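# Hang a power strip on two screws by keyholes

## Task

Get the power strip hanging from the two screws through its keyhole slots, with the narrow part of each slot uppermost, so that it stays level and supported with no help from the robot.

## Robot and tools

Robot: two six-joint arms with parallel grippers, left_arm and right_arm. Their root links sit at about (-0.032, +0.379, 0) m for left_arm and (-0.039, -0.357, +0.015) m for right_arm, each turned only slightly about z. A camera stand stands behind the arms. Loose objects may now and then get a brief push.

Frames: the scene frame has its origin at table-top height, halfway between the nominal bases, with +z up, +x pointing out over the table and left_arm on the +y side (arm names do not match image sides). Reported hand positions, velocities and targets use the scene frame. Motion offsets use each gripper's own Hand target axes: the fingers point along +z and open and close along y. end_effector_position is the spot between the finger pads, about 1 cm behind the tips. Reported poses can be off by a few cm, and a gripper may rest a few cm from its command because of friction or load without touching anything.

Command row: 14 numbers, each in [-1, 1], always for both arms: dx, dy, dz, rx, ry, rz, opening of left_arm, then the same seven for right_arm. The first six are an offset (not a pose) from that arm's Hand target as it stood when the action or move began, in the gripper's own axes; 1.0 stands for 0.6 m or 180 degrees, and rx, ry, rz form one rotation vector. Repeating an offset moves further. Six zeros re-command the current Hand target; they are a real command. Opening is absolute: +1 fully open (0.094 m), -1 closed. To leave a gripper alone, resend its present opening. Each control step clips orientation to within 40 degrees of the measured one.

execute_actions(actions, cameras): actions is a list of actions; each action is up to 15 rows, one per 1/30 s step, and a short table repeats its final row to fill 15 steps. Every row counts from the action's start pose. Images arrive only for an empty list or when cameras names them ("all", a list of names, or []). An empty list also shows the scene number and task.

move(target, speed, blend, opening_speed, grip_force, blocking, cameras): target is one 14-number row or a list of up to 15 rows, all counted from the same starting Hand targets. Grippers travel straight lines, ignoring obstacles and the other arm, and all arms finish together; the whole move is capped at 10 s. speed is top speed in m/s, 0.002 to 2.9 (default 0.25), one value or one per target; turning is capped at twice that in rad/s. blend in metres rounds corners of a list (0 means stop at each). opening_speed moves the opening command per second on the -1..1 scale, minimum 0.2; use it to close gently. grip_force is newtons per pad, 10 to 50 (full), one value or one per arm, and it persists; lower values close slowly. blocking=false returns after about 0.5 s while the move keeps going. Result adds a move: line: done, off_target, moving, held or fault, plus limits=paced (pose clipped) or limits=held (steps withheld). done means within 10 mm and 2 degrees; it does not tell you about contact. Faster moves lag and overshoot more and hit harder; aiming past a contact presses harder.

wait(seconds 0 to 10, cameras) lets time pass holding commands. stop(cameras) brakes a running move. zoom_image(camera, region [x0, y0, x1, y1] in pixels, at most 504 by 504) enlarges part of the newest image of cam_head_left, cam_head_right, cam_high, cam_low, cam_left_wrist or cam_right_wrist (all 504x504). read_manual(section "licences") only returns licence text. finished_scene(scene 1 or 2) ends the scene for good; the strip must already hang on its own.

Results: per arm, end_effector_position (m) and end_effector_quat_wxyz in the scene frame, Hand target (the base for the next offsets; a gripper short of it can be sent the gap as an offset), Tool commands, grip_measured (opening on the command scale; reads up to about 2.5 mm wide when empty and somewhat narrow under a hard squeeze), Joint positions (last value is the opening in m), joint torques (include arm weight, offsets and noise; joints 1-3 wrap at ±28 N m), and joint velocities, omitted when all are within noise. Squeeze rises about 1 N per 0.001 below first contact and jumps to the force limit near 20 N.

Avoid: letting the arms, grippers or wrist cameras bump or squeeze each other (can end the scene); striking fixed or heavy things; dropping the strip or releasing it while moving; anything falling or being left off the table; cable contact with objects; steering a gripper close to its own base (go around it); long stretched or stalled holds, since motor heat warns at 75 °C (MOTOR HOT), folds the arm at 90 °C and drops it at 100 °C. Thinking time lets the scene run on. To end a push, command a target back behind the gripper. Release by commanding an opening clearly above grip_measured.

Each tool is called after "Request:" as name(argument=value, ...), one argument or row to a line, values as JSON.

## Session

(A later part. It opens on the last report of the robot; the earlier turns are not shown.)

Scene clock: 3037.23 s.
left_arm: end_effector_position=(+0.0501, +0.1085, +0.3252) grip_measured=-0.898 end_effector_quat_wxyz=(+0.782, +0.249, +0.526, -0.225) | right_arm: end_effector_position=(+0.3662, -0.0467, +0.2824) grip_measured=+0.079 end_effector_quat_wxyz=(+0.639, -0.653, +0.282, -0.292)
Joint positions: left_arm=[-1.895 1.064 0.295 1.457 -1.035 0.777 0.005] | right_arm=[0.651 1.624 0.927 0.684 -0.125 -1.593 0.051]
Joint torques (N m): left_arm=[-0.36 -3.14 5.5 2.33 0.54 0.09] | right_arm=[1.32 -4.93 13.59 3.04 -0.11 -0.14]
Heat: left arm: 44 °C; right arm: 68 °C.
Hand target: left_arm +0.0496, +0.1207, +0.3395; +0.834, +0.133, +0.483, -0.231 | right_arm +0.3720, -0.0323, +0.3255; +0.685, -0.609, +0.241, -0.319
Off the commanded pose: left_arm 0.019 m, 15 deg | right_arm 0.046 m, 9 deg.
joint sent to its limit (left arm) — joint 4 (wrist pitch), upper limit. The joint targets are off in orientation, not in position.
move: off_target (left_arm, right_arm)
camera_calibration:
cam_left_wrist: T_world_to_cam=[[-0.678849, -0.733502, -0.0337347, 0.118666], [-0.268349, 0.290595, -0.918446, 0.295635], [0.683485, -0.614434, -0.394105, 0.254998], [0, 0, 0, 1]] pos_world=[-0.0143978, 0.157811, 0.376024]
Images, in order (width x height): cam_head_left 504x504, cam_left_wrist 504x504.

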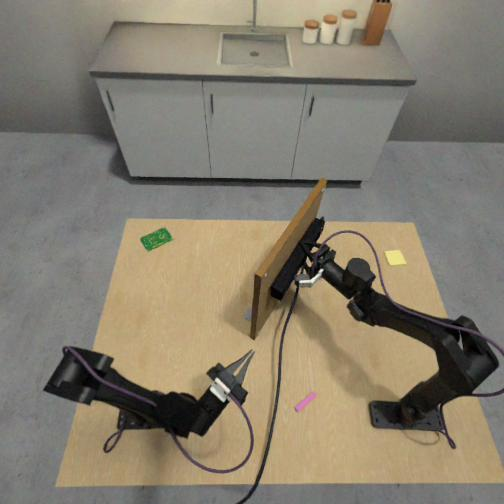

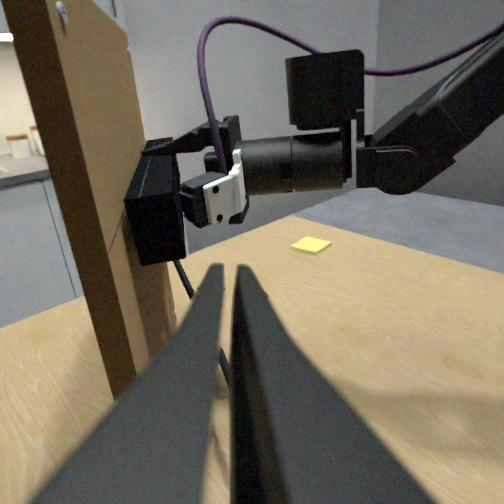

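Request:
move(
  target=[0,0,0,0,0,0,-0.9,0.006,0.012,-0.012,0,0,0.0,-0.6],
  speed=0.03,
)

Request:
move(
  target=[0,0,0,0,0,0,-0.9,0.0,0.012,0,0,0,0.0,-0.6],
  speed=0.03,
)

Request:
move(
  target=[0,0,0,0,0,0,-0.9,0.0,0.012,0,0,0,0.0,-0.6],
  speed=0.03,
  cameras=["cam_head_left","cam_left_wrist"],
)

Request:
zoom_image(
  camera="cam_head_left",
  region=[260, 200, 360, 300],
)

Request:
zoom_image(
  camera="cam_left_wrist",
  region=[80, 130, 240, 290],
)

Scene clock: 3055.90 s.
left_arm: end_effector_position=(+0.0501, +0.1085, +0.3252) grip_measured=-0.898 end_effector_quat_wxyz=(+0.782, +0.249, +0.526, -0.225) | right_arm: end_effector_position=(+0.3661, -0.0466, +0.2828) grip_measured=+0.079 end_effector_quat_wxyz=(+0.642, -0.651, +0.281, -0.293)
Joint positions: left_arm=[-1.895 1.064 0.295 1.457 -1.035 0.777 0.005] | right_arm=[0.651 1.626 0.923 0.698 -0.126 -1.591 0.051]
Joint torques (N m): left_arm=[-0.4 -3.4 5.42 2.34 0.58 0.05] | right_arm=[-0.06 -5.19 10.76 3.16 -0.24 -0.18]
Heat: left arm: 44 °C; right arm: 66 °C.
Hand target: left_arm +0.0496, +0.1207, +0.3395; +0.834, +0.133, +0.483, -0.231 | right_arm +0.3702, -0.0394, +0.3177; +0.685, -0.609, +0.241, -0.319
Off the commanded pose: left_arm 0.019 m, 15 deg | right_arm 0.036 m, 9 deg.
joint sent to its limit (left arm) — joint 4 (wrist pitch), upper limit. The joint targets are off in orientation, not in position.
move: off_target (left_arm, right_arm)

Scene clock: 3056.83 s.
left_arm: end_effector_position=(+0.0501, +0.1085, +0.3252) grip_measured=-0.898 end_effector_quat_wxyz=(+0.782, +0.249, +0.526, -0.225) | right_arm: end_effector_position=(+0.3661, -0.0465, +0.2819) grip_measured=+0.079 end_effector_quat_wxyz=(+0.649, -0.644, +0.279, -0.295)
Joint positions: left_arm=[-1.895 1.064 0.295 1.457 -1.035 0.777 0.005] | right_arm=[0.65 1.639 0.908 0.747 -0.129 -1.586 0.051]
Joint torques (N m): left_arm=[-0.29 -3 5.38 2.33 0.58 0.06] | right_arm=[-0.02 -4.67 11.12 3.04 -0.22 -0.19]
Heat: left arm: 44 °C; right arm: 66 °C.
Hand target: left_arm +0.0496, +0.1207, +0.3395; +0.834, +0.133, +0.483, -0.231 | right_arm +0.3712, -0.0389, +0.3104; +0.685, -0.609, +0.241, -0.319
Off the commanded pose: left_arm 0.019 m, 15 deg | right_arm 0.030 m, 8 deg.
joint sent to its limit (left arm) — joint 4 (wrist pitch), upper limit. The joint targets are off in orientation, not in position.
move: off_target (left_arm, right_arm)

Scene clock: 3057.77 s.
left_arm: end_effector_position=(+0.0501, +0.1085, +0.3252) grip_measured=-0.898 end_effector_quat_wxyz=(+0.782, +0.249, +0.526, -0.225) | right_arm: end_effector_position=(+0.3662, -0.0465, +0.2811) grip_measured=+0.079 end_effector_quat_wxyz=(+0.657, -0.636, +0.275, -0.297)
Joint positions: left_arm=[-1.895 1.064 0.295 1.457 -1.035 0.777 0.005] | right_arm=[0.649 1.653 0.894 0.8 -0.131 -1.583 0.051]
Joint torques (N m): left_arm=[-0.64 -3.21 5.52 2.32 0.56 0.02] | right_arm=[-0.01 -3.99 11.54 2.79 -0.19 -0.23]
Heat: left arm: 44 °C; right arm: 66 °C.
Hand target: left_arm +0.0496, +0.1207, +0.3395; +0.834, +0.133, +0.483, -0.231 | right_arm +0.3722, -0.0386, +0.3034; +0.685, -0.609, +0.241, -0.319
Off the commanded pose: left_arm 0.019 m, 15 deg | right_arm 0.024 m, 6 deg.
joint sent to its limit (left arm) — joint 4 (wrist pitch), upper limit. The joint targets are off in orientation, not in position.
move: off_target (left_arm, right_arm)
camera_calibration:
cam_left_wrist: T_world_to_cam=[[-0.678849, -0.733502, -0.0337347, 0.118666], [-0.268349, 0.290595, -0.918446, 0.295635], [0.683485, -0.614434, -0.394105, 0.254998], [0, 0, 0, 1]] pos_world=[-0.0143978, 0.157811, 0.376024]
Images, in order (width x height): cam_head_left 504x504, cam_left_wrist 504x504.

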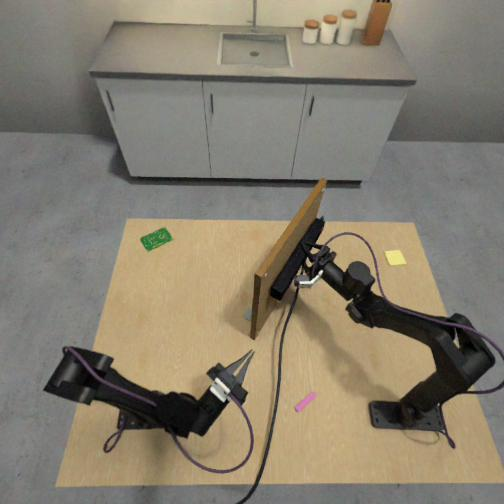

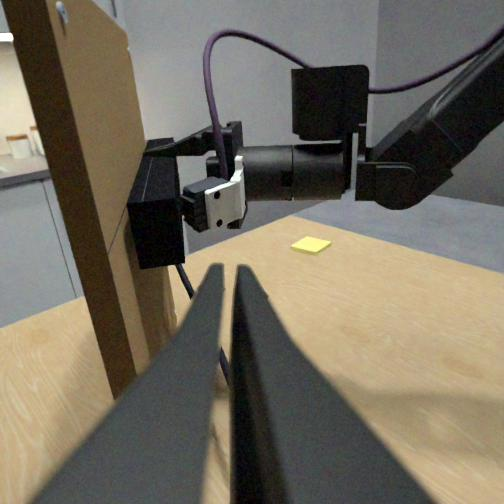

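Scaled by 5.040 from the camera's 504x504 image, which has a finer 720x720 frame.

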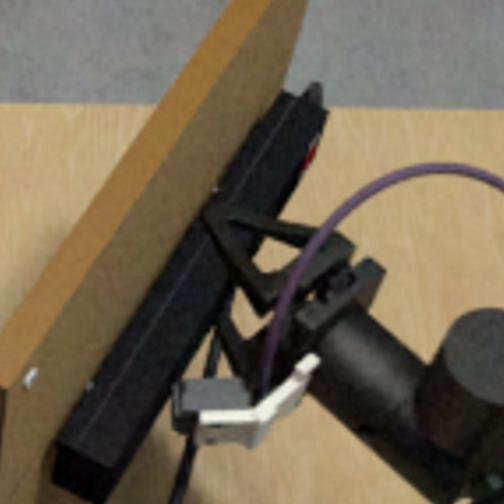

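Scaled by 3.150 from the camera's 504x504 image, which has a finer 720x720 frame.

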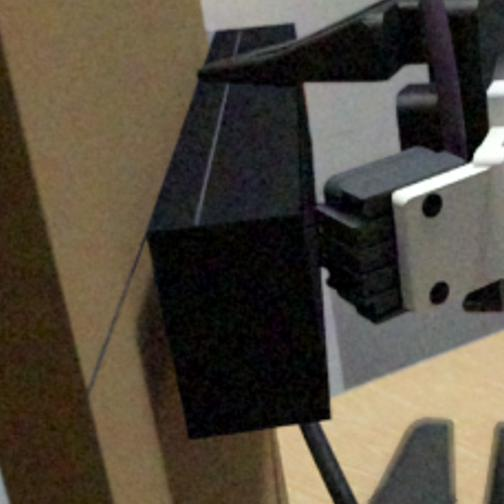

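Request:
move(
  target=[0,0,0,0,0,0,-0.9,-0.012,0.004,0,0,0,0.0,-0.6],
  speed=0.03,
)

Request:
move(
  target=[0,0,0,0,0,0,-0.9,-0.008,0.0,0,0,0,0.0,-0.6],
  speed=0.03,
)

Request:
move(
  target=[0,0,0,0,0,0,-0.9,-0.008,0.0,0,0,0,0.0,-0.6],
  speed=0.03,
)

Scene clock: 3073.13 s.
left_arm: end_effector_position=(+0.0501, +0.1085, +0.3252) grip_measured=-0.898 end_effector_quat_wxyz=(+0.782, +0.249, +0.526, -0.225) | right_arm: end_effector_position=(+0.3662, -0.0465, +0.2806) grip_measured=+0.079 end_effector_quat_wxyz=(+0.660, -0.633, +0.274, -0.299)
Joint positions: left_arm=[-1.895 1.064 0.295 1.457 -1.035 0.777 0.005] | right_arm=[0.65 1.66 0.888 0.822 -0.13 -1.582 0.051]
Joint torques (N m): left_arm=[-0.32 -3.07 5.5 2.33 0.56 0.05] | right_arm=[1.96 -4.26 11.29 2.76 -0.01 -0.25]
Heat: left arm: 44 °C; right arm: 63 °C.
Hand target: left_arm +0.0496, +0.1207, +0.3395; +0.834, +0.133, +0.483, -0.231 | right_arm +0.3677, -0.0332, +0.3005; +0.685, -0.609, +0.241, -0.319
Off the commanded pose: left_arm 0.019 m, 15 deg | right_arm 0.024 m, 6 deg.
joint sent to its limit (left arm) — joint 4 (wrist pitch), upper limit. The joint targets are off in orientation, not in position.
move: off_target (left_arm, right_arm)

Scene clock: 3073.83 s.
left_arm: end_effector_position=(+0.0501, +0.1085, +0.3252) grip_measured=-0.898 end_effector_quat_wxyz=(+0.782, +0.249, +0.526, -0.225) | right_arm: end_effector_position=(+0.3661, -0.0462, +0.2806) grip_measured=+0.079 end_effector_quat_wxyz=(+0.659, -0.631, +0.276, -0.302)
Joint positions: left_arm=[-1.895 1.064 0.295 1.457 -1.035 0.777 0.005] | right_arm=[0.655 1.66 0.887 0.824 -0.117 -1.581 0.051]
Joint torques (N m): left_arm=[-0.51 -3.14 5.63 2.32 0.6 0.07] | right_arm=[2.86 -4.29 11.12 2.73 0 -0.26]
Heat: left arm: 44 °C; right arm: 63 °C.
Hand target: left_arm +0.0496, +0.1207, +0.3395; +0.834, +0.133, +0.483, -0.231 | right_arm +0.3645, -0.0297, +0.3002; +0.685, -0.609, +0.241, -0.319
Off the commanded pose: left_arm 0.019 m, 15 deg | right_arm 0.026 m, 6 deg.
joint sent to its limit (left arm) — joint 4 (wrist pitch), upper limit. The joint targets are off in orientation, not in position.
move: off_target (left_arm, right_arm)

Scene clock: 3074.53 s.
left_arm: end_effector_position=(+0.0501, +0.1085, +0.3252) grip_measured=-0.898 end_effector_quat_wxyz=(+0.782, +0.249, +0.526, -0.225) | right_arm: end_effector_position=(+0.3658, -0.0460, +0.2807) grip_measured=+0.079 end_effector_quat_wxyz=(+0.659, -0.630, +0.277, -0.303)
Joint positions: left_arm=[-1.895 1.064 0.295 1.457 -1.035 0.777 0.005] | right_arm=[0.658 1.66 0.885 0.827 -0.11 -1.581 0.051]
Joint torques (N m): left_arm=[-0.35 -3.32 5.6 2.33 0.59 0.06] | right_arm=[3.96 -4.42 10.96 2.71 0.07 -0.28]
Heat: left arm: 44 °C; right arm: 63 °C.
Hand target: left_arm +0.0496, +0.1207, +0.3395; +0.834, +0.133, +0.483, -0.231 | right_arm +0.3612, -0.0262, +0.3001; +0.685, -0.609, +0.241, -0.319
Off the commanded pose: left_arm 0.019 m, 15 deg | right_arm 0.028 m, 6 deg.
joint sent to its limit (left arm) — joint 4 (wrist pitch), upper limit. The joint targets are off in orientation, not in position.
move: off_target (left_arm, right_arm)

Request:
move(
  target=[0,0,0,0,0,0,-0.9,0,0.0,-0.008,0,0,0.0,-0.6],
  speed=0.02,
)

Request:
move(
  target=[0,0,0,0,0,0,-0.9,0.0,0.0,-0.008,0,0,0.0,-0.6],
  speed=0.02,
)

Request:
move(
  target=[0,0,0,0,0,0,-0.9,0.0,0.0,-0.006,0,0,0.0,-0.6],
  speed=0.02,
)

Scene clock: 3088.33 s.
left_arm: end_effector_position=(+0.0501, +0.1085, +0.3252) grip_measured=-0.898 end_effector_quat_wxyz=(+0.782, +0.249, +0.526, -0.225) | right_arm: end_effector_position=(+0.3655, -0.0464, +0.2806) grip_measured=+0.079 end_effector_quat_wxyz=(+0.660, -0.629, +0.277, -0.303)
Joint positions: left_arm=[-1.895 1.064 0.295 1.457 -1.035 0.777 0.005] | right_arm=[0.658 1.66 0.882 0.832 -0.109 -1.581 0.051]
Joint torques (N m): left_arm=[-0.68 -3.07 5.38 2.36 0.46 0.06] | right_arm=[3.77 -5.49 9.47 2.71 0.05 -0.28]
Heat: left arm: 44 °C; right arm: 64 °C.
Hand target: left_arm +0.0496, +0.1207, +0.3395; +0.834, +0.133, +0.483, -0.231 | right_arm +0.3577, -0.0294, +0.2993; +0.685, -0.609, +0.241, -0.319
Off the commanded pose: left_arm 0.019 m, 15 deg | right_arm 0.026 m, 6 deg.
joint sent to its limit (left arm) — joint 4 (wrist pitch), upper limit. The joint targets are off in orientation, not in position.
move: off_target (left_arm, right_arm)

Scene clock: 3089.07 s.
left_arm: end_effector_position=(+0.0501, +0.1085, +0.3252) grip_measured=-0.898 end_effector_quat_wxyz=(+0.782, +0.249, +0.526, -0.225) | right_arm: end_effector_position=(+0.3645, -0.0470, +0.2801) grip_measured=+0.079 end_effector_quat_wxyz=(+0.661, -0.626, +0.279, -0.306)
Joint positions: left_arm=[-1.895 1.064 0.295 1.457 -1.035 0.777 0.005] | right_arm=[0.662 1.66 0.873 0.848 -0.099 -1.579 0.051]
Joint torques (N m): left_arm=[-0.42 -3.08 5.55 2.31 0.56 0.04] | right_arm=[3.21 -6.52 8.59 2.63 -0.09 -0.3]
Heat: left arm: 44 °C; right arm: 64 °C.
Hand target: left_arm +0.0496, +0.1207, +0.3395; +0.834, +0.133, +0.483, -0.231 | right_arm +0.3543, -0.0327, +0.2987; +0.685, -0.609, +0.241, -0.319
Off the commanded pose: left_arm 0.019 m, 15 deg | right_arm 0.026 m, 6 deg.
joint sent to its limit (left arm) — joint 4 (wrist pitch), upper limit. The joint targets are off in orientation, not in position.
move: off_target (left_arm, right_arm)

Scene clock: 3089.83 s.
left_arm: end_effector_position=(+0.0501, +0.1085, +0.3252) grip_measured=-0.898 end_effector_quat_wxyz=(+0.782, +0.249, +0.526, -0.225) | right_arm: end_effector_position=(+0.3591, -0.0430, +0.2762) grip_measured=+0.079 end_effector_quat_wxyz=(+0.660, -0.630, +0.274, -0.305)
Joint positions: left_arm=[-1.895 1.064 0.295 1.457 -1.035 0.777 0.005] | right_arm=[0.676 1.66 0.859 0.859 -0.093 -1.588 0.051]
Joint torques (N m): left_arm=[-0.34 -3.15 5.57 2.32 0.57 0.04] | right_arm=[1.65 -7.3 8.54 2.57 -0.15 -0.22]
Heat: left arm: 44 °C; right arm: 64 °C.
Hand target: left_arm +0.0496, +0.1207, +0.3395; +0.834, +0.133, +0.483, -0.231 | right_arm +0.3517, -0.0352, +0.2982; +0.685, -0.609, +0.241, -0.319
Off the commanded pose: left_arm 0.019 m, 15 deg | right_arm 0.024 m, 6 deg.
joint sent to its limit (left arm) — joint 4 (wrist pitch), upper limit. The joint targets are off in orientation, not in position.
move: off_target (left_arm, right_arm)

Request:
move(
  target=[0,0,0,0,0,0,-0.9,0.0,-0.004,0.012,0,0,0.0,-0.6],
  speed=0.02,
  cameras=["cam_head_left","cam_left_wrist"],
)

Request:
zoom_image(
  camera="cam_head_left",
  region=[260, 200, 360, 300],
)

Request:
zoom_image(
  camera="cam_left_wrist",
  region=[80, 130, 240, 290],
)

Scene clock: 3100.10 s.
left_arm: end_effector_position=(+0.0501, +0.1085, +0.3252) grip_measured=-0.898 end_effector_quat_wxyz=(+0.782, +0.249, +0.526, -0.225) | right_arm: end_effector_position=(+0.3590, -0.0428, +0.2762) grip_measured=+0.079 end_effector_quat_wxyz=(+0.660, -0.630, +0.274, -0.305)
Joint positions: left_arm=[-1.895 1.064 0.295 1.457 -1.035 0.777 0.005] | right_arm=[0.677 1.66 0.859 0.859 -0.093 -1.588 0.051]
Joint torques (N m): left_arm=[-0.34 -3.19 5.41 2.34 0.6 0.02] | right_arm=[1.88 -6.15 11.48 2.42 -0.12 -0.22]
Heat: left arm: 44 °C; right arm: 64 °C.
Hand target: left_arm +0.0496, +0.1207, +0.3395; +0.834, +0.133, +0.483, -0.231 | right_arm +0.3565, -0.0304, +0.3016; +0.685, -0.609, +0.241, -0.319
Off the commanded pose: left_arm 0.019 m, 15 deg | right_arm 0.028 m, 5 deg.
joint sent to its limit (left arm) — joint 4 (wrist pitch), upper limit. The joint targets are off in orientation, not in position.
move: off_target (left_arm, right_arm)
camera_calibration:
cam_left_wrist: T_world_to_cam=[[-0.678849, -0.733502, -0.0337347, 0.118666], [-0.268349, 0.290595, -0.918446, 0.295635], [0.683485, -0.614434, -0.394105, 0.254998], [0, 0, 0, 1]] pos_world=[-0.0143978, 0.157811, 0.376024]
Images, in order (width x height): cam_head_left 504x504, cam_left_wrist 504x504.

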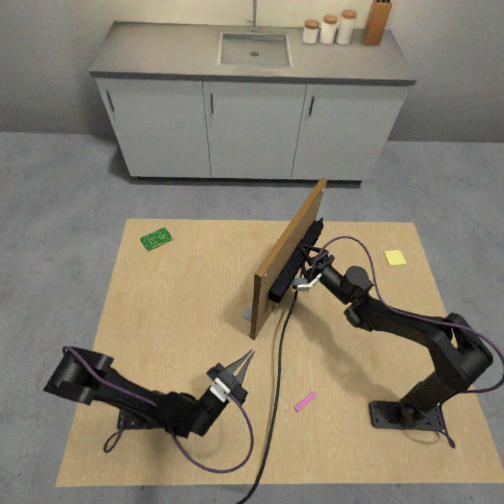

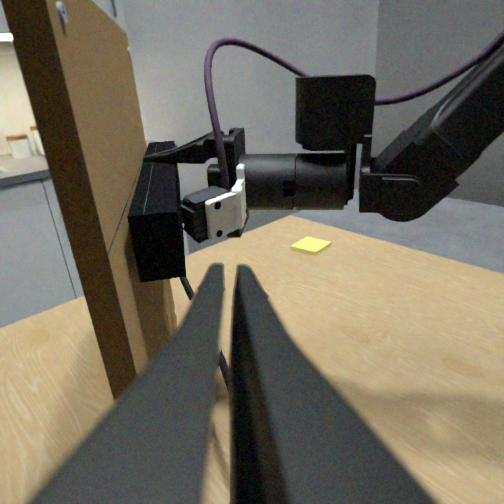

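Scaled by 5.040 from the camera's 504x504 image, which has a finer 720x720 frame.

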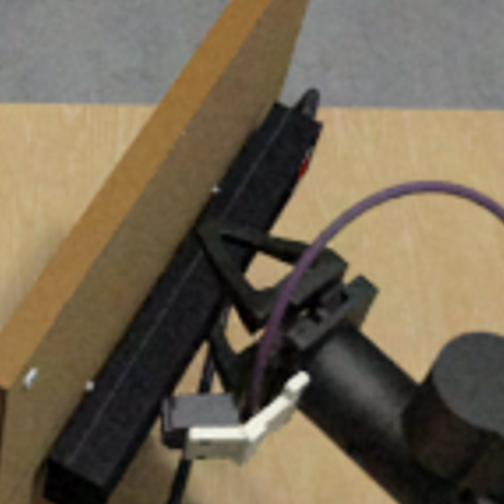

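Scaled by 3.150 from the camera's 504x504 image, which has a finer 720x720 frame.

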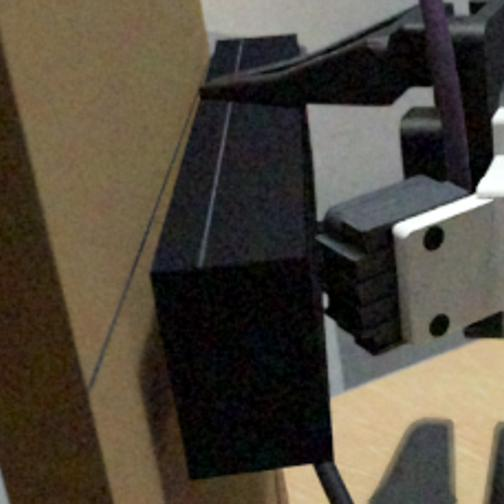

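Request:
move(
  target=[0,0,0,0,0,0,-0.9,0.0,-0.012,0,0,0.01,0.0,-0.6],
  speed=0.02,
)

Request:
move(
  target=[0,0,0,0,0,0,-0.9,0.0,-0.01,0,0,0.01,0.0,-0.6],
  speed=0.02,
)

Request:
move(
  target=[0,0,0,0,0,0,-0.9,0.0,-0.008,0,0,0.01,0.0,-0.6],
  speed=0.02,
  cameras=["cam_head_left","cam_left_wrist"],
)

Request:
zoom_image(
  camera="cam_head_left",
  region=[260, 200, 360, 300],
)

Request:
zoom_image(
  camera="cam_left_wrist",
  region=[80, 130, 240, 290],
)

Scene clock: 3112.33 s.
left_arm: end_effector_position=(+0.0501, +0.1085, +0.3252) grip_measured=-0.898 end_effector_quat_wxyz=(+0.782, +0.249, +0.526, -0.225) | right_arm: end_effector_position=(+0.3593, -0.0430, +0.2759) grip_measured=+0.079 end_effector_quat_wxyz=(+0.658, -0.629, +0.277, -0.308)
Joint positions: left_arm=[-1.895 1.064 0.295 1.457 -1.035 0.777 0.005] | right_arm=[0.68 1.66 0.859 0.858 -0.082 -1.589 0.051]
Joint torques (N m): left_arm=[-0.55 -3.37 5.18 2.27 0.53 0.07] | right_arm=[3.26 -7.8 12.25 2.2 0.27 -0.22]
Heat: left arm: 44 °C; right arm: 64 °C.
Hand target: left_arm +0.0496, +0.1207, +0.3395; +0.834, +0.133, +0.483, -0.231 | right_arm +0.3556, -0.0308, +0.3086; +0.681, -0.604, +0.252, -0.329
Off the commanded pose: left_arm 0.019 m, 15 deg | right_arm 0.035 m, 5 deg.
joint sent to its limit (left arm) — joint 4 (wrist pitch), upper limit. The joint targets are off in orientation, not in position.
move: off_target (left_arm, right_arm)

Scene clock: 3113.47 s.
left_arm: end_effector_position=(+0.0501, +0.1085, +0.3252) grip_measured=-0.898 end_effector_quat_wxyz=(+0.782, +0.249, +0.526, -0.225) | right_arm: end_effector_position=(+0.3586, -0.0437, +0.2755) grip_measured=+0.079 end_effector_quat_wxyz=(+0.653, -0.630, +0.283, -0.310)
Joint positions: left_arm=[-1.895 1.064 0.295 1.457 -1.035 0.777 0.005] | right_arm=[0.687 1.65 0.859 0.837 -0.062 -1.589 0.051]
Joint torques (N m): left_arm=[-0.47 -3.11 5.31 2.34 0.53 -0.02] | right_arm=[4.4 -8.43 12.88 2.19 0.57 -0.22]
Heat: left arm: 44 °C; right arm: 64 °C.
Hand target: left_arm +0.0496, +0.1207, +0.3395; +0.834, +0.133, +0.483, -0.231 | right_arm +0.3546, -0.0311, +0.3147; +0.677, -0.599, +0.263, -0.338
Off the commanded pose: left_arm 0.019 m, 15 deg | right_arm 0.041 m, 6 deg.
joint sent to its limit (left arm) — joint 4 (wrist pitch), upper limit. The joint targets are off in orientation, not in position.
move: off_target (left_arm, right_arm)

Scene clock: 3114.60 s.
left_arm: end_effector_position=(+0.0501, +0.1085, +0.3252) grip_measured=-0.898 end_effector_quat_wxyz=(+0.782, +0.249, +0.526, -0.225) | right_arm: end_effector_position=(+0.3572, -0.0457, +0.2752) grip_measured=+0.079 end_effector_quat_wxyz=(+0.644, -0.633, +0.294, -0.314)
Joint positions: left_arm=[-1.895 1.064 0.295 1.457 -1.035 0.777 0.005] | right_arm=[0.697 1.63 0.859 0.797 -0.028 -1.589 0.051]
Joint torques (N m): left_arm=[-0.51 -3.45 5.67 2.29 0.55 0.09] | right_arm=[4.97 -7.87 13.39 2.36 0.72 -0.21]
Heat: left arm: 44 °C; right arm: 64 °C.
Hand target: left_arm +0.0496, +0.1207, +0.3395; +0.834, +0.133, +0.483, -0.231 | right_arm +0.3539, -0.0313, +0.3194; +0.673, -0.593, +0.273, -0.347
Off the commanded pose: left_arm 0.019 m, 15 deg | right_arm 0.047 m, 7 deg.
joint sent to its limit (left arm) — joint 4 (wrist pitch), upper limit. The joint targets are off in orientation, not in position.
move: off_target (left_arm, right_arm)
camera_calibration:
cam_left_wrist: T_world_to_cam=[[-0.678849, -0.733502, -0.0337347, 0.118666], [-0.268349, 0.290595, -0.918446, 0.295635], [0.683485, -0.614434, -0.394105, 0.254998], [0, 0, 0, 1]] pos_world=[-0.0143978, 0.157811, 0.376024]
Images, in order (width x height): cam_head_left 504x504, cam_left_wrist 504x504.

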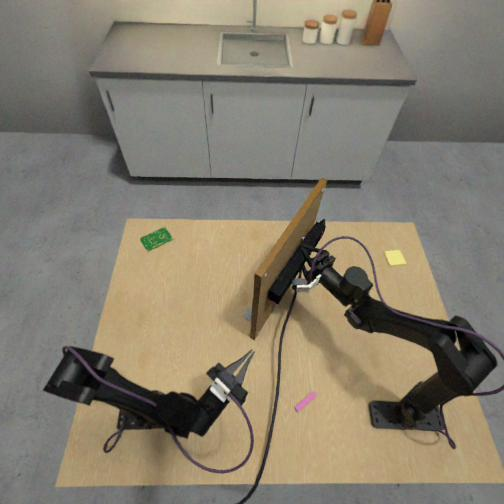

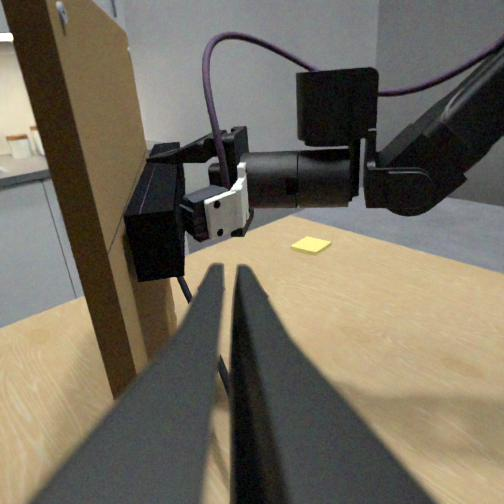

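Scaled by 5.040 from the camera's 504x504 image, which has a finer 720x720 frame.

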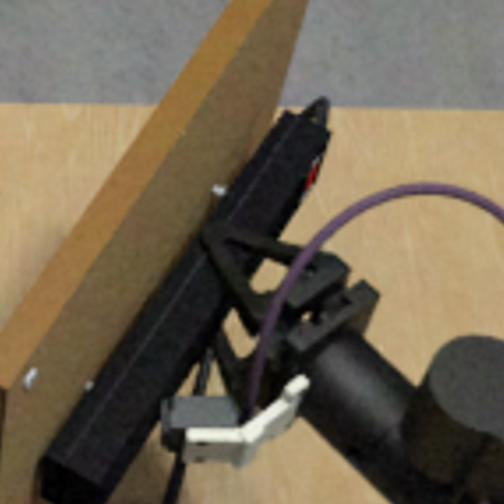

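Scaled by 3.150 from the camera's 504x504 image, which has a finer 720x720 frame.

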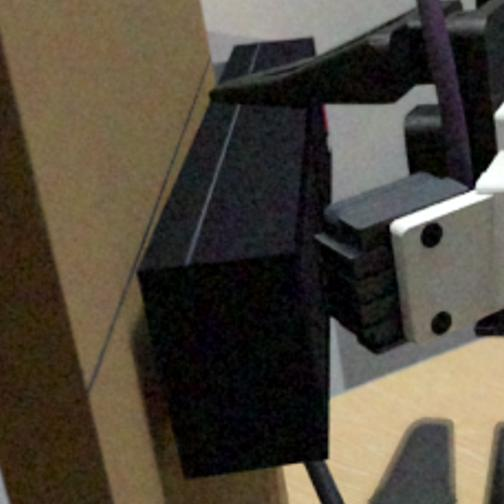

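Request:
move(
  target=[0,0,0,0,0,0,-0.9,0.004,-0.008,-0.002,0,-0.03,0.0,-0.6],
  speed=0.05,
)

Request:
execute_actions(
  actions=[
    [[0,0,0,0,0,0,-0.9,0.008,0.015,0,0,0,0,-0.6],[0,0,0,0,0,0,-0.9,0.015,0.02,0,0,0,0,-0.6],[0,0,0,0,0,0,-0.9,0.019,0.012,0,0,0,0,-0.6],[0,0,0,0,0,0,-0.9,0.02,-0.004,0,0,0,0,-0.6],[0,0,0,0,0,0,-0.9,0.017,-0.017,0,0,0,0,-0.6],[0,0,0,0,0,0,-0.9,0.012,-0.019,0,0,0,0,-0.6],[0,0,0,0,0,0,-0.9,0.004,-0.008,0,0,0,0,-0.6],[0,0,0,0,0,0,-0.9,-0.004,0.008,0,0,0,0,-0.6],[0,0,0,0,0,0,-0.9,-0.012,0.019,0,0,0,0,-0.6],[0,0,0,0,0,0,-0.9,-0.017,0.017,0,0,0,0,-0.6],[0,0,0,0,0,0,-0.9,-0.02,0.004,0,0,0,0,-0.6],[0,0,0,0,0,0,-0.9,-0.019,-0.012,0,0,0,0,-0.6],[0,0,0,0,0,0,-0.9,-0.015,-0.02,0,0,0,0,-0.6],[0,0,0,0,0,0,-0.9,-0.008,-0.015,0,0,0,0,-0.6],[0,0,0,0,0,0,-0.9,0,0,0,0,0,0,-0.6]],
  ],
)

Request:
execute_actions(
  actions=[
    [[0,0,0,0,0,0,-0.9,0.008,0.015,0,0,0,0,-0.6],[0,0,0,0,0,0,-0.9,0.015,0.02,0,0,0,0,-0.6],[0,0,0,0,0,0,-0.9,0.019,0.012,0,0,0,0,-0.6],[0,0,0,0,0,0,-0.9,0.02,-0.004,0,0,0,0,-0.6],[0,0,0,0,0,0,-0.9,0.017,-0.017,0,0,0,0,-0.6],[0,0,0,0,0,0,-0.9,0.012,-0.019,0,0,0,0,-0.6],[0,0,0,0,0,0,-0.9,0.004,-0.008,0,0,0,0,-0.6],[0,0,0,0,0,0,-0.9,-0.004,0.008,0,0,0,0,-0.6],[0,0,0,0,0,0,-0.9,-0.012,0.019,0,0,0,0,-0.6],[0,0,0,0,0,0,-0.9,-0.017,0.017,0,0,0,0,-0.6],[0,0,0,0,0,0,-0.9,-0.02,0.004,0,0,0,0,-0.6],[0,0,0,0,0,0,-0.9,-0.019,-0.012,0,0,0,0,-0.6],[0,0,0,0,0,0,-0.9,-0.015,-0.02,0,0,0,0,-0.6],[0,0,0,0,0,0,-0.9,-0.008,-0.015,0,0,0,0,-0.6],[0,0,0,0,0,0,-0.9,0,0,0,0,0,0,-0.6]],
  ],
  cameras=["cam_head_left","cam_left_wrist"],
)

Request:
zoom_image(
  camera="cam_head_left",
  region=[260, 200, 360, 300],
)

Request:
zoom_image(
  camera="cam_left_wrist",
  region=[80, 130, 240, 290],
)

Scene clock: 3155.50 s.
left_arm: end_effector_position=(+0.0501, +0.1085, +0.3252) grip_measured=-0.898 end_effector_quat_wxyz=(+0.782, +0.249, +0.526, -0.225) | right_arm: end_effector_position=(+0.3551, -0.0425, +0.2737) grip_measured=+0.079 end_effector_quat_wxyz=(+0.642, -0.644, +0.284, -0.304)
Joint positions: left_arm=[-1.895 1.064 0.295 1.457 -1.035 0.777 0.005] | right_arm=[0.692 1.626 0.866 0.77 -0.064 -1.596 0.051]
Joint torques (N m): left_arm=[-0.27 -3.03 5.35 2.34 0.57 0.04] | right_arm=[-0.06 -8.85 13.42 2.44 -0.43 -0.17]
Heat: left arm: 44 °C; right arm: 59 °C.
Hand target: left_arm +0.0496, +0.1207, +0.3395; +0.834, +0.133, +0.483, -0.231 | right_arm +0.3538, -0.0343, +0.3239; +0.685, -0.609, +0.241, -0.319
Off the commanded pose: left_arm 0.019 m, 15 deg | right_arm 0.051 m, 8 deg.
joint sent to its limit (left arm) — joint 4 (wrist pitch), upper limit. The joint targets are off in orientation, not in position.
move: off_target (left_arm, right_arm)

Scene clock: 3156.23 s.
left_arm: end_effector_position=(+0.0501, +0.1085, +0.3252) grip_measured=-0.898 end_effector_quat_wxyz=(+0.782, +0.249, +0.526, -0.225) | right_arm: end_effector_position=(+0.3546, -0.0409, +0.2725) grip_measured=+0.079 end_effector_quat_wxyz=(+0.637, -0.652, +0.281, -0.298)
Joint positions: left_arm=[-1.895 1.064 0.295 1.457 -1.035 0.777 0.005] | right_arm=[0.69 1.622 0.877 0.735 -0.078 -1.602 0.051]
Joint torques (N m): left_arm=[-0.31 -3.07 5.41 2.3 0.55 0.1] | right_arm=[0.1 -8.55 12.36 2.72 -0.32 -0.12]
Heat: left arm: 44 °C; right arm: 59 °C.
Hand target: left_arm +0.0496, +0.1207, +0.3395; +0.834, +0.133, +0.483, -0.231 | right_arm +0.3537, -0.0342, +0.3239; +0.685, -0.609, +0.241, -0.319
Off the commanded pose: left_arm 0.019 m, 15 deg | right_arm 0.052 m, 9 deg.
joint sent to its limit (left arm) — joint 4 (wrist pitch), upper limit. The joint targets are off in orientation, not in position.

Scene clock: 3156.97 s.
left_arm: end_effector_position=(+0.0501, +0.1085, +0.3252) grip_measured=-0.898 end_effector_quat_wxyz=(+0.782, +0.249, +0.526, -0.225) | right_arm: end_effector_position=(+0.3548, -0.0409, +0.2731) grip_measured=+0.079 end_effector_quat_wxyz=(+0.636, -0.654, +0.281, -0.298)
Joint positions: left_arm=[-1.895 1.064 0.295 1.457 -1.035 0.777 0.005] | right_arm=[0.689 1.62 0.881 0.726 -0.08 -1.603 0.051]
Joint torques (N m): left_arm=[-0.53 -3.21 5.27 2.3 0.57 0.04] | right_arm=[0.16 -8.42 12.03 2.79 -0.31 -0.11]
Heat: left arm: 44 °C; right arm: 59 °C.
Hand target: left_arm +0.0496, +0.1207, +0.3395; +0.834, +0.133, +0.483, -0.231 | right_arm +0.3538, -0.0343, +0.3240; +0.685, -0.609, +0.241, -0.319
Off the commanded pose: left_arm 0.019 m, 15 deg | right_arm 0.051 m, 9 deg.
joint sent to its limit (left arm) — joint 4 (wrist pitch), upper limit. The joint targets are off in orientation, not in position.
camera_calibration:
cam_left_wrist: T_world_to_cam=[[-0.678849, -0.733502, -0.0337347, 0.118666], [-0.268349, 0.290595, -0.918446, 0.295635], [0.683485, -0.614434, -0.394105, 0.254998], [0, 0, 0, 1]] pos_world=[-0.0143978, 0.157811, 0.376024]
Images, in order (width x height): cam_head_left 504x504, cam_left_wrist 504x504.

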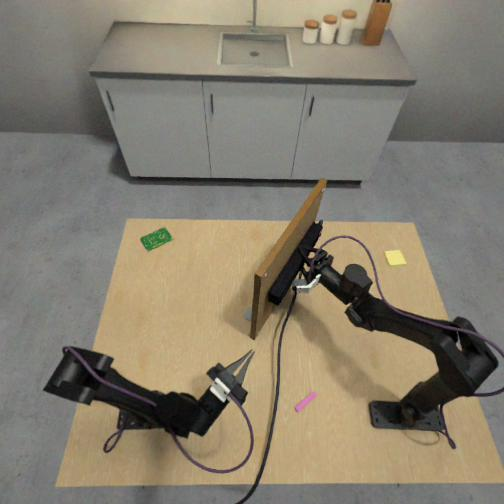

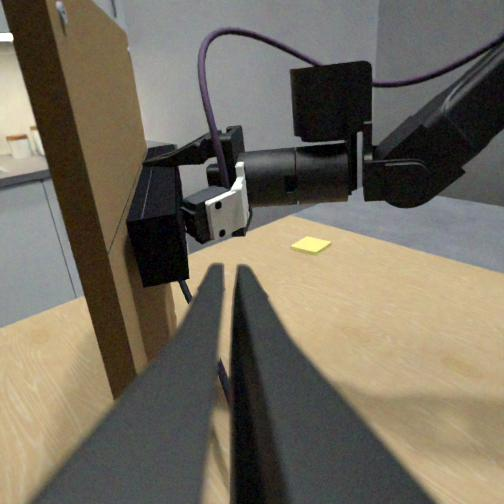

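Scaled by 5.040 from the camera's 504x504 image, which has a finer 720x720 frame.

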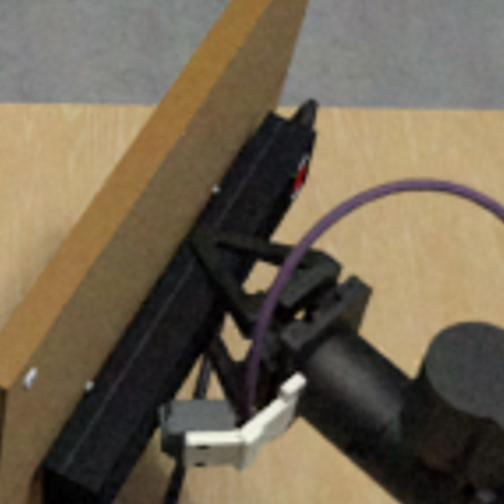

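Scaled by 3.150 from the camera's 504x504 image, which has a finer 720x720 frame.

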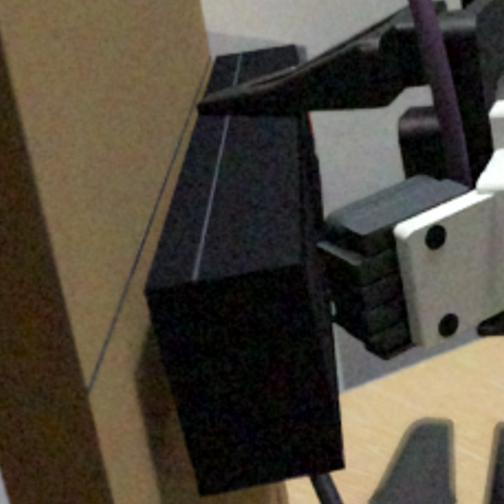

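Request:
execute_actions(
  actions=[
    [[0,0,0,0,0,0,-0.9,0.018,0.005,0,0,0,0,-0.6],[0,0,0,0,0,0,-0.9,0.027,0.008,0,0,0,0,-0.6],[0,0,0,0,0,0,-0.9,0.031,0.0,0,0,0,0,-0.6],[0,0,0,0,0,0,-0.9,0.032,-0.016,0,0,0,0,-0.6],[0,0,0,0,0,0,-0.9,0.029,-0.029,0,0,0,0,-0.6],[0,0,0,0,0,0,-0.9,0.024,-0.031,0,0,0,0,-0.6],[0,0,0,0,0,0,-0.9,0.016,-0.02,0,0,0,0,-0.6],[0,0,0,0,0,0,-0.9,0.008,-0.004,0,0,0,0,-0.6],[0,0,0,0,0,0,-0.9,0,0.007,0,0,0,0,-0.6],[0,0,0,0,0,0,-0.9,-0.005,0.005,0,0,0,0,-0.6],[0,0,0,0,0,0,-0.9,-0.008,-0.008,0,0,0,0,-0.6],[0,0,0,0,0,0,-0.9,-0.007,-0.024,0,0,0,0,-0.6],[0,0,0,0,0,0,-0.9,-0.003,-0.032,0,0,0,0,-0.6],[0,0,0,0,0,0,-0.9,0.004,-0.027,0,0,0,0,-0.6],[0,0,0,0,0,0,-0.9,0.012,-0.012,0,0,0,0,-0.6]],
  ],
)

Request:
execute_actions(
  actions=[
    [[0,0,0,0,0,0,-0.9,0.008,0.015,0,0,0,0,-0.6],[0,0,0,0,0,0,-0.9,0.015,0.02,0,0,0,0,-0.6],[0,0,0,0,0,0,-0.9,0.019,0.012,0,0,0,0,-0.6],[0,0,0,0,0,0,-0.9,0.02,-0.004,0,0,0,0,-0.6],[0,0,0,0,0,0,-0.9,0.017,-0.017,0,0,0,0,-0.6],[0,0,0,0,0,0,-0.9,0.012,-0.019,0,0,0,0,-0.6],[0,0,0,0,0,0,-0.9,0.004,-0.008,0,0,0,0,-0.6],[0,0,0,0,0,0,-0.9,-0.004,0.008,0,0,0,0,-0.6],[0,0,0,0,0,0,-0.9,-0.012,0.019,0,0,0,0,-0.6],[0,0,0,0,0,0,-0.9,-0.017,0.017,0,0,0,0,-0.6],[0,0,0,0,0,0,-0.9,-0.02,0.004,0,0,0,0,-0.6],[0,0,0,0,0,0,-0.9,-0.019,-0.012,0,0,0,0,-0.6],[0,0,0,0,0,0,-0.9,-0.015,-0.02,0,0,0,0,-0.6],[0,0,0,0,0,0,-0.9,-0.008,-0.015,0,0,0,0,-0.6],[0,0,0,0,0,0,-0.9,0,0,0,0,0,0,-0.6]],
  ],
  cameras=["cam_head_left","cam_left_wrist"],
)

Request:
zoom_image(
  camera="cam_head_left",
  region=[260, 200, 360, 300],
)

Request:
zoom_image(
  camera="cam_left_wrist",
  region=[80, 130, 240, 290],
)

Scene clock: 3185.87 s.
left_arm: end_effector_position=(+0.0501, +0.1085, +0.3252) grip_measured=-0.898 end_effector_quat_wxyz=(+0.782, +0.249, +0.526, -0.225) | right_arm: end_effector_position=(+0.3560, -0.0419, +0.2735) grip_measured=+0.079 end_effector_quat_wxyz=(+0.635, -0.659, +0.279, -0.292)
Joint positions: left_arm=[-1.895 1.064 0.295 1.457 -1.035 0.777 0.005] | right_arm=[0.678 1.616 0.891 0.701 -0.104 -1.603 0.051]
Joint torques (N m): left_arm=[-0.32 -3.18 5.35 2.3 0.54 0.05] | right_arm=[-0.77 -9.44 12.62 2.75 -0.2 -0.1]
Heat: left arm: 44 °C; right arm: 63 °C.
Hand target: left_arm +0.0496, +0.1207, +0.3395; +0.834, +0.133, +0.483, -0.231 | right_arm +0.3576, -0.0400, +0.3315; +0.685, -0.609, +0.241, -0.319
Off the commanded pose: left_arm 0.019 m, 15 deg | right_arm 0.058 m, 10 deg.
joint sent to its limit (left arm) — joint 4 (wrist pitch), upper limit. The joint targets are off in orientation, not in position.

Scene clock: 3186.67 s.
left_arm: end_effector_position=(+0.0501, +0.1085, +0.3252) grip_measured=-0.898 end_effector_quat_wxyz=(+0.782, +0.249, +0.526, -0.225) | right_arm: end_effector_position=(+0.3562, -0.0418, +0.2746) grip_measured=+0.079 end_effector_quat_wxyz=(+0.635, -0.658, +0.280, -0.291)
Joint positions: left_arm=[-1.895 1.064 0.295 1.457 -1.035 0.777 0.005] | right_arm=[0.678 1.614 0.895 0.696 -0.104 -1.601 0.051]
Joint torques (N m): left_arm=[-0.27 -3.02 5.45 2.32 0.53 0.03] | right_arm=[-0.69 -9.26 12.31 2.79 -0.25 -0.11]
Heat: left arm: 44 °C; right arm: 63 °C.
Hand target: left_arm +0.0496, +0.1207, +0.3395; +0.834, +0.133, +0.483, -0.231 | right_arm +0.3577, -0.0400, +0.3314; +0.685, -0.609, +0.241, -0.319
Off the commanded pose: left_arm 0.019 m, 15 deg | right_arm 0.057 m, 10 deg.
joint sent to its limit (left arm) — joint 4 (wrist pitch), upper limit. The joint targets are off in orientation, not in position.
camera_calibration:
cam_left_wrist: T_world_to_cam=[[-0.678849, -0.733502, -0.0337347, 0.118666], [-0.268349, 0.290595, -0.918446, 0.295635], [0.683485, -0.614434, -0.394105, 0.254998], [0, 0, 0, 1]] pos_world=[-0.0143978, 0.157811, 0.376024]
Images, in order (width x height): cam_head_left 504x504, cam_left_wrist 504x504.

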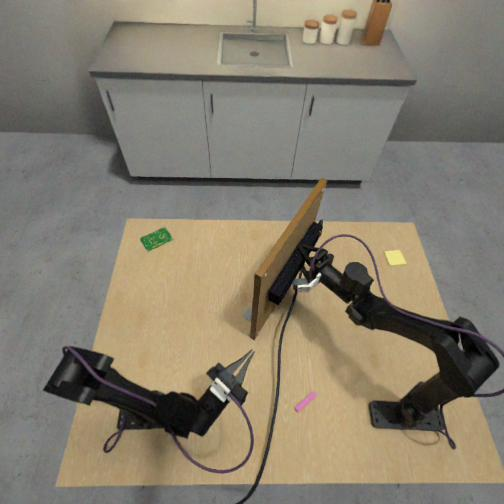

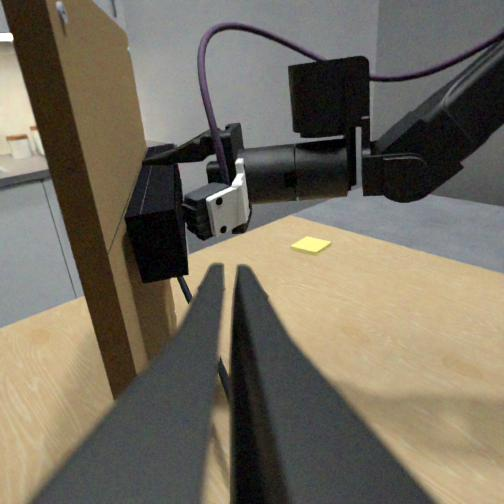

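Scaled by 5.040 from the camera's 504x504 image, which has a finer 720x720 frame.

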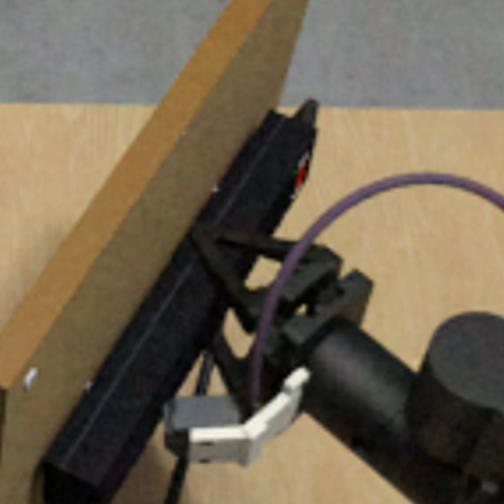

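Scaled by 3.150 from the camera's 504x504 image, which has a finer 720x720 frame.

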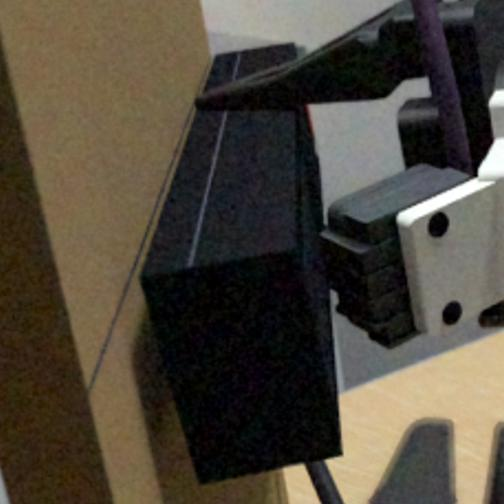

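Request:
execute_actions(
  actions=[
    [[0,0,0,0,0,0,-0.9,0.018,0.005,0,0,0,0,-0.6],[0,0,0,0,0,0,-0.9,0.027,0.008,0,0,0,0,-0.6],[0,0,0,0,0,0,-0.9,0.031,0.0,0,0,0,0,-0.6],[0,0,0,0,0,0,-0.9,0.032,-0.016,0,0,0,0,-0.6],[0,0,0,0,0,0,-0.9,0.029,-0.029,0,0,0,0,-0.6],[0,0,0,0,0,0,-0.9,0.024,-0.031,0,0,0,0,-0.6],[0,0,0,0,0,0,-0.9,0.016,-0.02,0,0,0,0,-0.6],[0,0,0,0,0,0,-0.9,0.008,-0.004,0,0,0,0,-0.6],[0,0,0,0,0,0,-0.9,0,0.007,0,0,0,0,-0.6],[0,0,0,0,0,0,-0.9,-0.005,0.005,0,0,0,0,-0.6],[0,0,0,0,0,0,-0.9,-0.008,-0.008,0,0,0,0,-0.6],[0,0,0,0,0,0,-0.9,-0.007,-0.024,0,0,0,0,-0.6],[0,0,0,0,0,0,-0.9,-0.003,-0.032,0,0,0,0,-0.6],[0,0,0,0,0,0,-0.9,0.004,-0.027,0,0,0,0,-0.6],[0,0,0,0,0,0,-0.9,0.012,-0.012,0,0,0,0,-0.6]],
  ],
)

Request:
execute_actions(
  actions=[
    [[0,0,0,0,0,0,-0.9,0.018,0.005,0,0,0,0,-0.6],[0,0,0,0,0,0,-0.9,0.027,0.008,0,0,0,0,-0.6],[0,0,0,0,0,0,-0.9,0.031,0.0,0,0,0,0,-0.6],[0,0,0,0,0,0,-0.9,0.032,-0.016,0,0,0,0,-0.6],[0,0,0,0,0,0,-0.9,0.029,-0.029,0,0,0,0,-0.6],[0,0,0,0,0,0,-0.9,0.024,-0.031,0,0,0,0,-0.6],[0,0,0,0,0,0,-0.9,0.016,-0.02,0,0,0,0,-0.6],[0,0,0,0,0,0,-0.9,0.008,-0.004,0,0,0,0,-0.6],[0,0,0,0,0,0,-0.9,0,0.007,0,0,0,0,-0.6],[0,0,0,0,0,0,-0.9,-0.005,0.005,0,0,0,0,-0.6],[0,0,0,0,0,0,-0.9,-0.008,-0.008,0,0,0,0,-0.6],[0,0,0,0,0,0,-0.9,-0.007,-0.024,0,0,0,0,-0.6],[0,0,0,0,0,0,-0.9,-0.003,-0.032,0,0,0,0,-0.6],[0,0,0,0,0,0,-0.9,0.004,-0.027,0,0,0,0,-0.6],[0,0,0,0,0,0,-0.9,0.012,-0.012,0,0,0,0,-0.6]],
  ],
  cameras=["cam_head_left","cam_left_wrist"],
)

Request:
zoom_image(
  camera="cam_head_left",
  region=[260, 200, 360, 300],
)

Request:
zoom_image(
  camera="cam_left_wrist",
  region=[80, 130, 240, 290],
)

Scene clock: 3213.97 s.
left_arm: end_effector_position=(+0.0501, +0.1085, +0.3252) grip_measured=-0.898 end_effector_quat_wxyz=(+0.782, +0.249, +0.526, -0.225) | right_arm: end_effector_position=(+0.3578, -0.0443, +0.2751) grip_measured=+0.079 end_effector_quat_wxyz=(+0.633, -0.664, +0.279, -0.283)
Joint positions: left_arm=[-1.895 1.064 0.295 1.457 -1.035 0.777 0.005] | right_arm=[0.661 1.607 0.906 0.662 -0.135 -1.598 0.051]
Joint torques (N m): left_arm=[-0.57 -3.08 5.56 2.32 0.56 0.05] | right_arm=[-1.03 -10.03 12.79 2.82 -0.13 -0.11]
Heat: left arm: 44 °C; right arm: 67 °C.
Hand target: left_arm +0.0496, +0.1207, +0.3395; +0.834, +0.133, +0.483, -0.231 | right_arm +0.3616, -0.0456, +0.3390; +0.685, -0.609, +0.241, -0.319
Off the commanded pose: left_arm 0.019 m, 15 deg | right_arm 0.064 m, 11 deg.
joint sent to its limit (left arm) — joint 4 (wrist pitch), upper limit. The joint targets are off in orientation, not in position.

Scene clock: 3214.97 s.
left_arm: end_effector_position=(+0.0501, +0.1085, +0.3252) grip_measured=-0.898 end_effector_quat_wxyz=(+0.782, +0.249, +0.526, -0.225) | right_arm: end_effector_position=(+0.3601, -0.0487, +0.2775) grip_measured=+0.079 end_effector_quat_wxyz=(+0.631, -0.668, +0.281, -0.275)
Joint positions: left_arm=[-1.895 1.064 0.295 1.457 -1.035 0.777 0.005] | right_arm=[0.641 1.596 0.92 0.625 -0.164 -1.592 0.051]
Joint torques (N m): left_arm=[-0.34 -3.06 5.52 2.31 0.53 0.04] | right_arm=[-1.03 -10.32 13.22 2.88 -0.05 -0.15]
Heat: left arm: 44 °C; right arm: 67 °C.
Hand target: left_arm +0.0496, +0.1207, +0.3395; +0.834, +0.133, +0.483, -0.231 | right_arm +0.3654, -0.0512, +0.3466; +0.685, -0.609, +0.241, -0.319
Off the commanded pose: left_arm 0.019 m, 15 deg | right_arm 0.069 m, 11 deg.
joint sent to its limit (left arm) — joint 4 (wrist pitch), upper limit. The joint targets are off in orientation, not in position.
camera_calibration:
cam_left_wrist: T_world_to_cam=[[-0.678849, -0.733502, -0.0337347, 0.118666], [-0.268349, 0.290595, -0.918446, 0.295635], [0.683485, -0.614434, -0.394105, 0.254998], [0, 0, 0, 1]] pos_world=[-0.0143978, 0.157811, 0.376024]
Images, in order (width x height): cam_head_left 504x504, cam_left_wrist 504x504.

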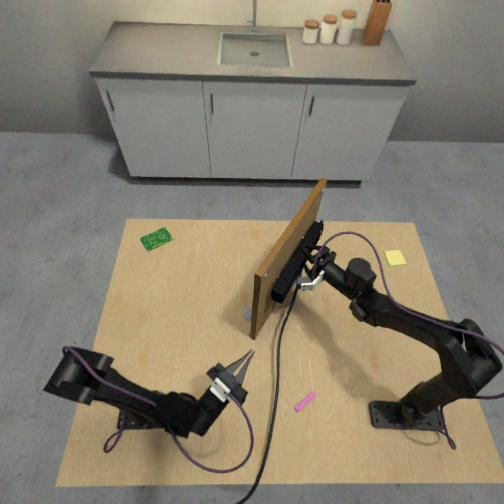

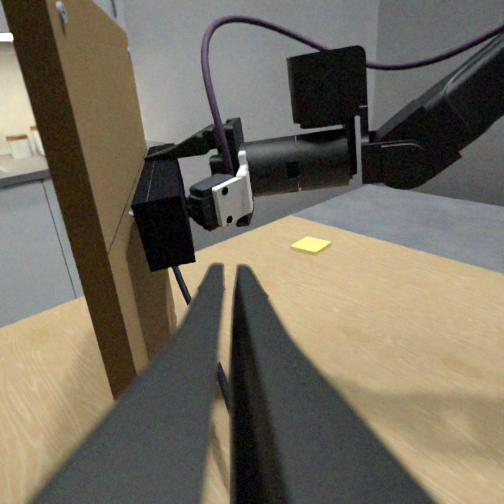

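Scaled by 5.040 from the camera's 504x504 image, which has a finer 720x720 frame.

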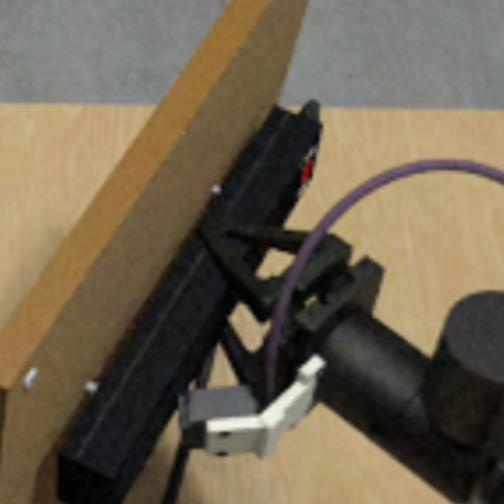

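Scaled by 3.150 from the camera's 504x504 image, which has a finer 720x720 frame.

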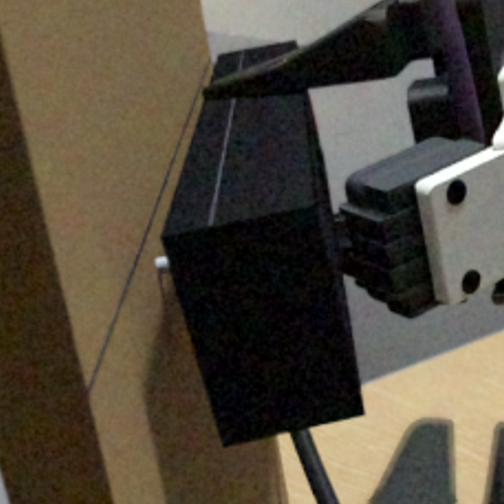

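Request:
move(
  target=[0,0,0,0,0,0,-0.9,-0.003,0.0,0.012,0.03,0.02,0.0,-0.6],
  speed=0.04,
  cameras=["cam_head_left","cam_left_wrist"],
)

Request:
zoom_image(
  camera="cam_head_left",
  region=[260, 200, 360, 300],
)

Request:
zoom_image(
  camera="cam_left_wrist",
  region=[80, 130, 240, 290],
)

Scene clock: 3227.87 s.
left_arm: end_effector_position=(+0.0501, +0.1085, +0.3252) grip_measured=-0.898 end_effector_quat_wxyz=(+0.782, +0.249, +0.526, -0.225) | right_arm: end_effector_position=(+0.3607, -0.0447, +0.2982) grip_measured=+0.079 end_effector_quat_wxyz=(+0.659, -0.635, +0.275, -0.296)
Joint positions: left_arm=[-1.895 1.064 0.295 1.457 -1.035 0.777 0.005] | right_arm=[0.662 1.61 0.92 0.734 -0.121 -1.579 0.051]
Joint torques (N m): left_arm=[-0.61 -3.19 5.44 2.28 0.56 0.04] | right_arm=[0.68 -5.72 11.38 3.45 0.51 -0.14]
Heat: left arm: 44 °C; right arm: 67 °C.
Hand target: left_arm +0.0496, +0.1207, +0.3395; +0.834, +0.133, +0.483, -0.231 | right_arm +0.3694, -0.0451, +0.3476; +0.705, -0.566, +0.247, -0.349
Off the commanded pose: left_arm 0.019 m, 15 deg | right_arm 0.050 m, 12 deg.
joint sent to its limit (left arm) — joint 4 (wrist pitch), upper limit. The joint targets are off in orientation, not in position.
move: off_target (left_arm, right_arm)
camera_calibration:
cam_left_wrist: T_world_to_cam=[[-0.678849, -0.733502, -0.0337347, 0.118666], [-0.268349, 0.290595, -0.918446, 0.295635], [0.683485, -0.614434, -0.394105, 0.254998], [0, 0, 0, 1]] pos_world=[-0.0143978, 0.157811, 0.376024]
Images, in order (width x height): cam_head_left 504x504, cam_left_wrist 504x504.

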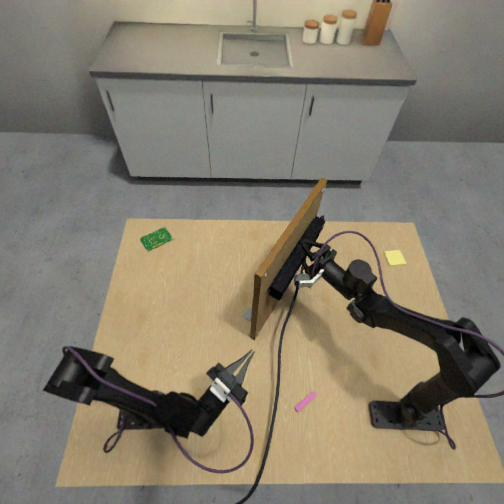

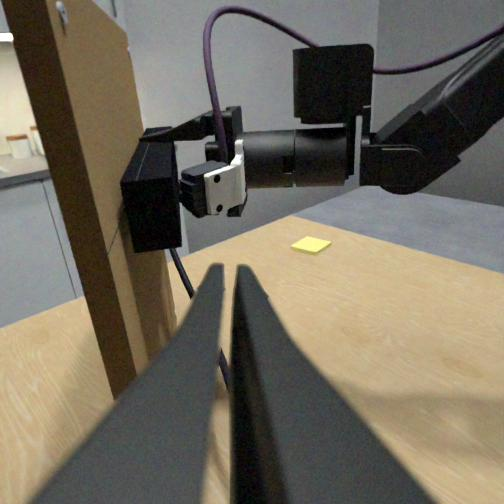

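Scaled by 5.040 from the camera's 504x504 image, which has a finer 720x720 frame.

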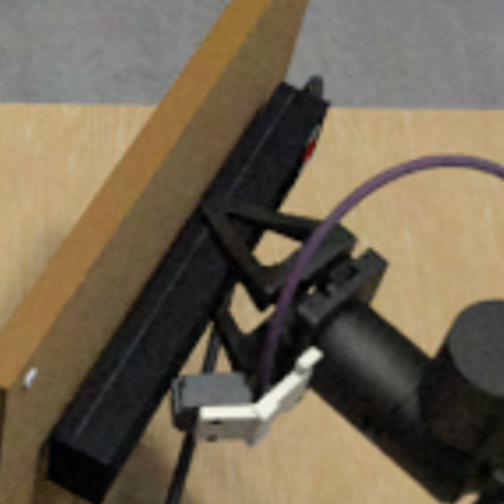

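Scaled by 3.150 from the camera's 504x504 image, which has a finer 720x720 frame.

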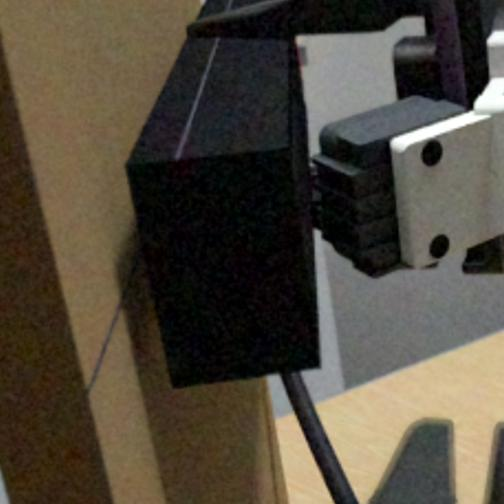

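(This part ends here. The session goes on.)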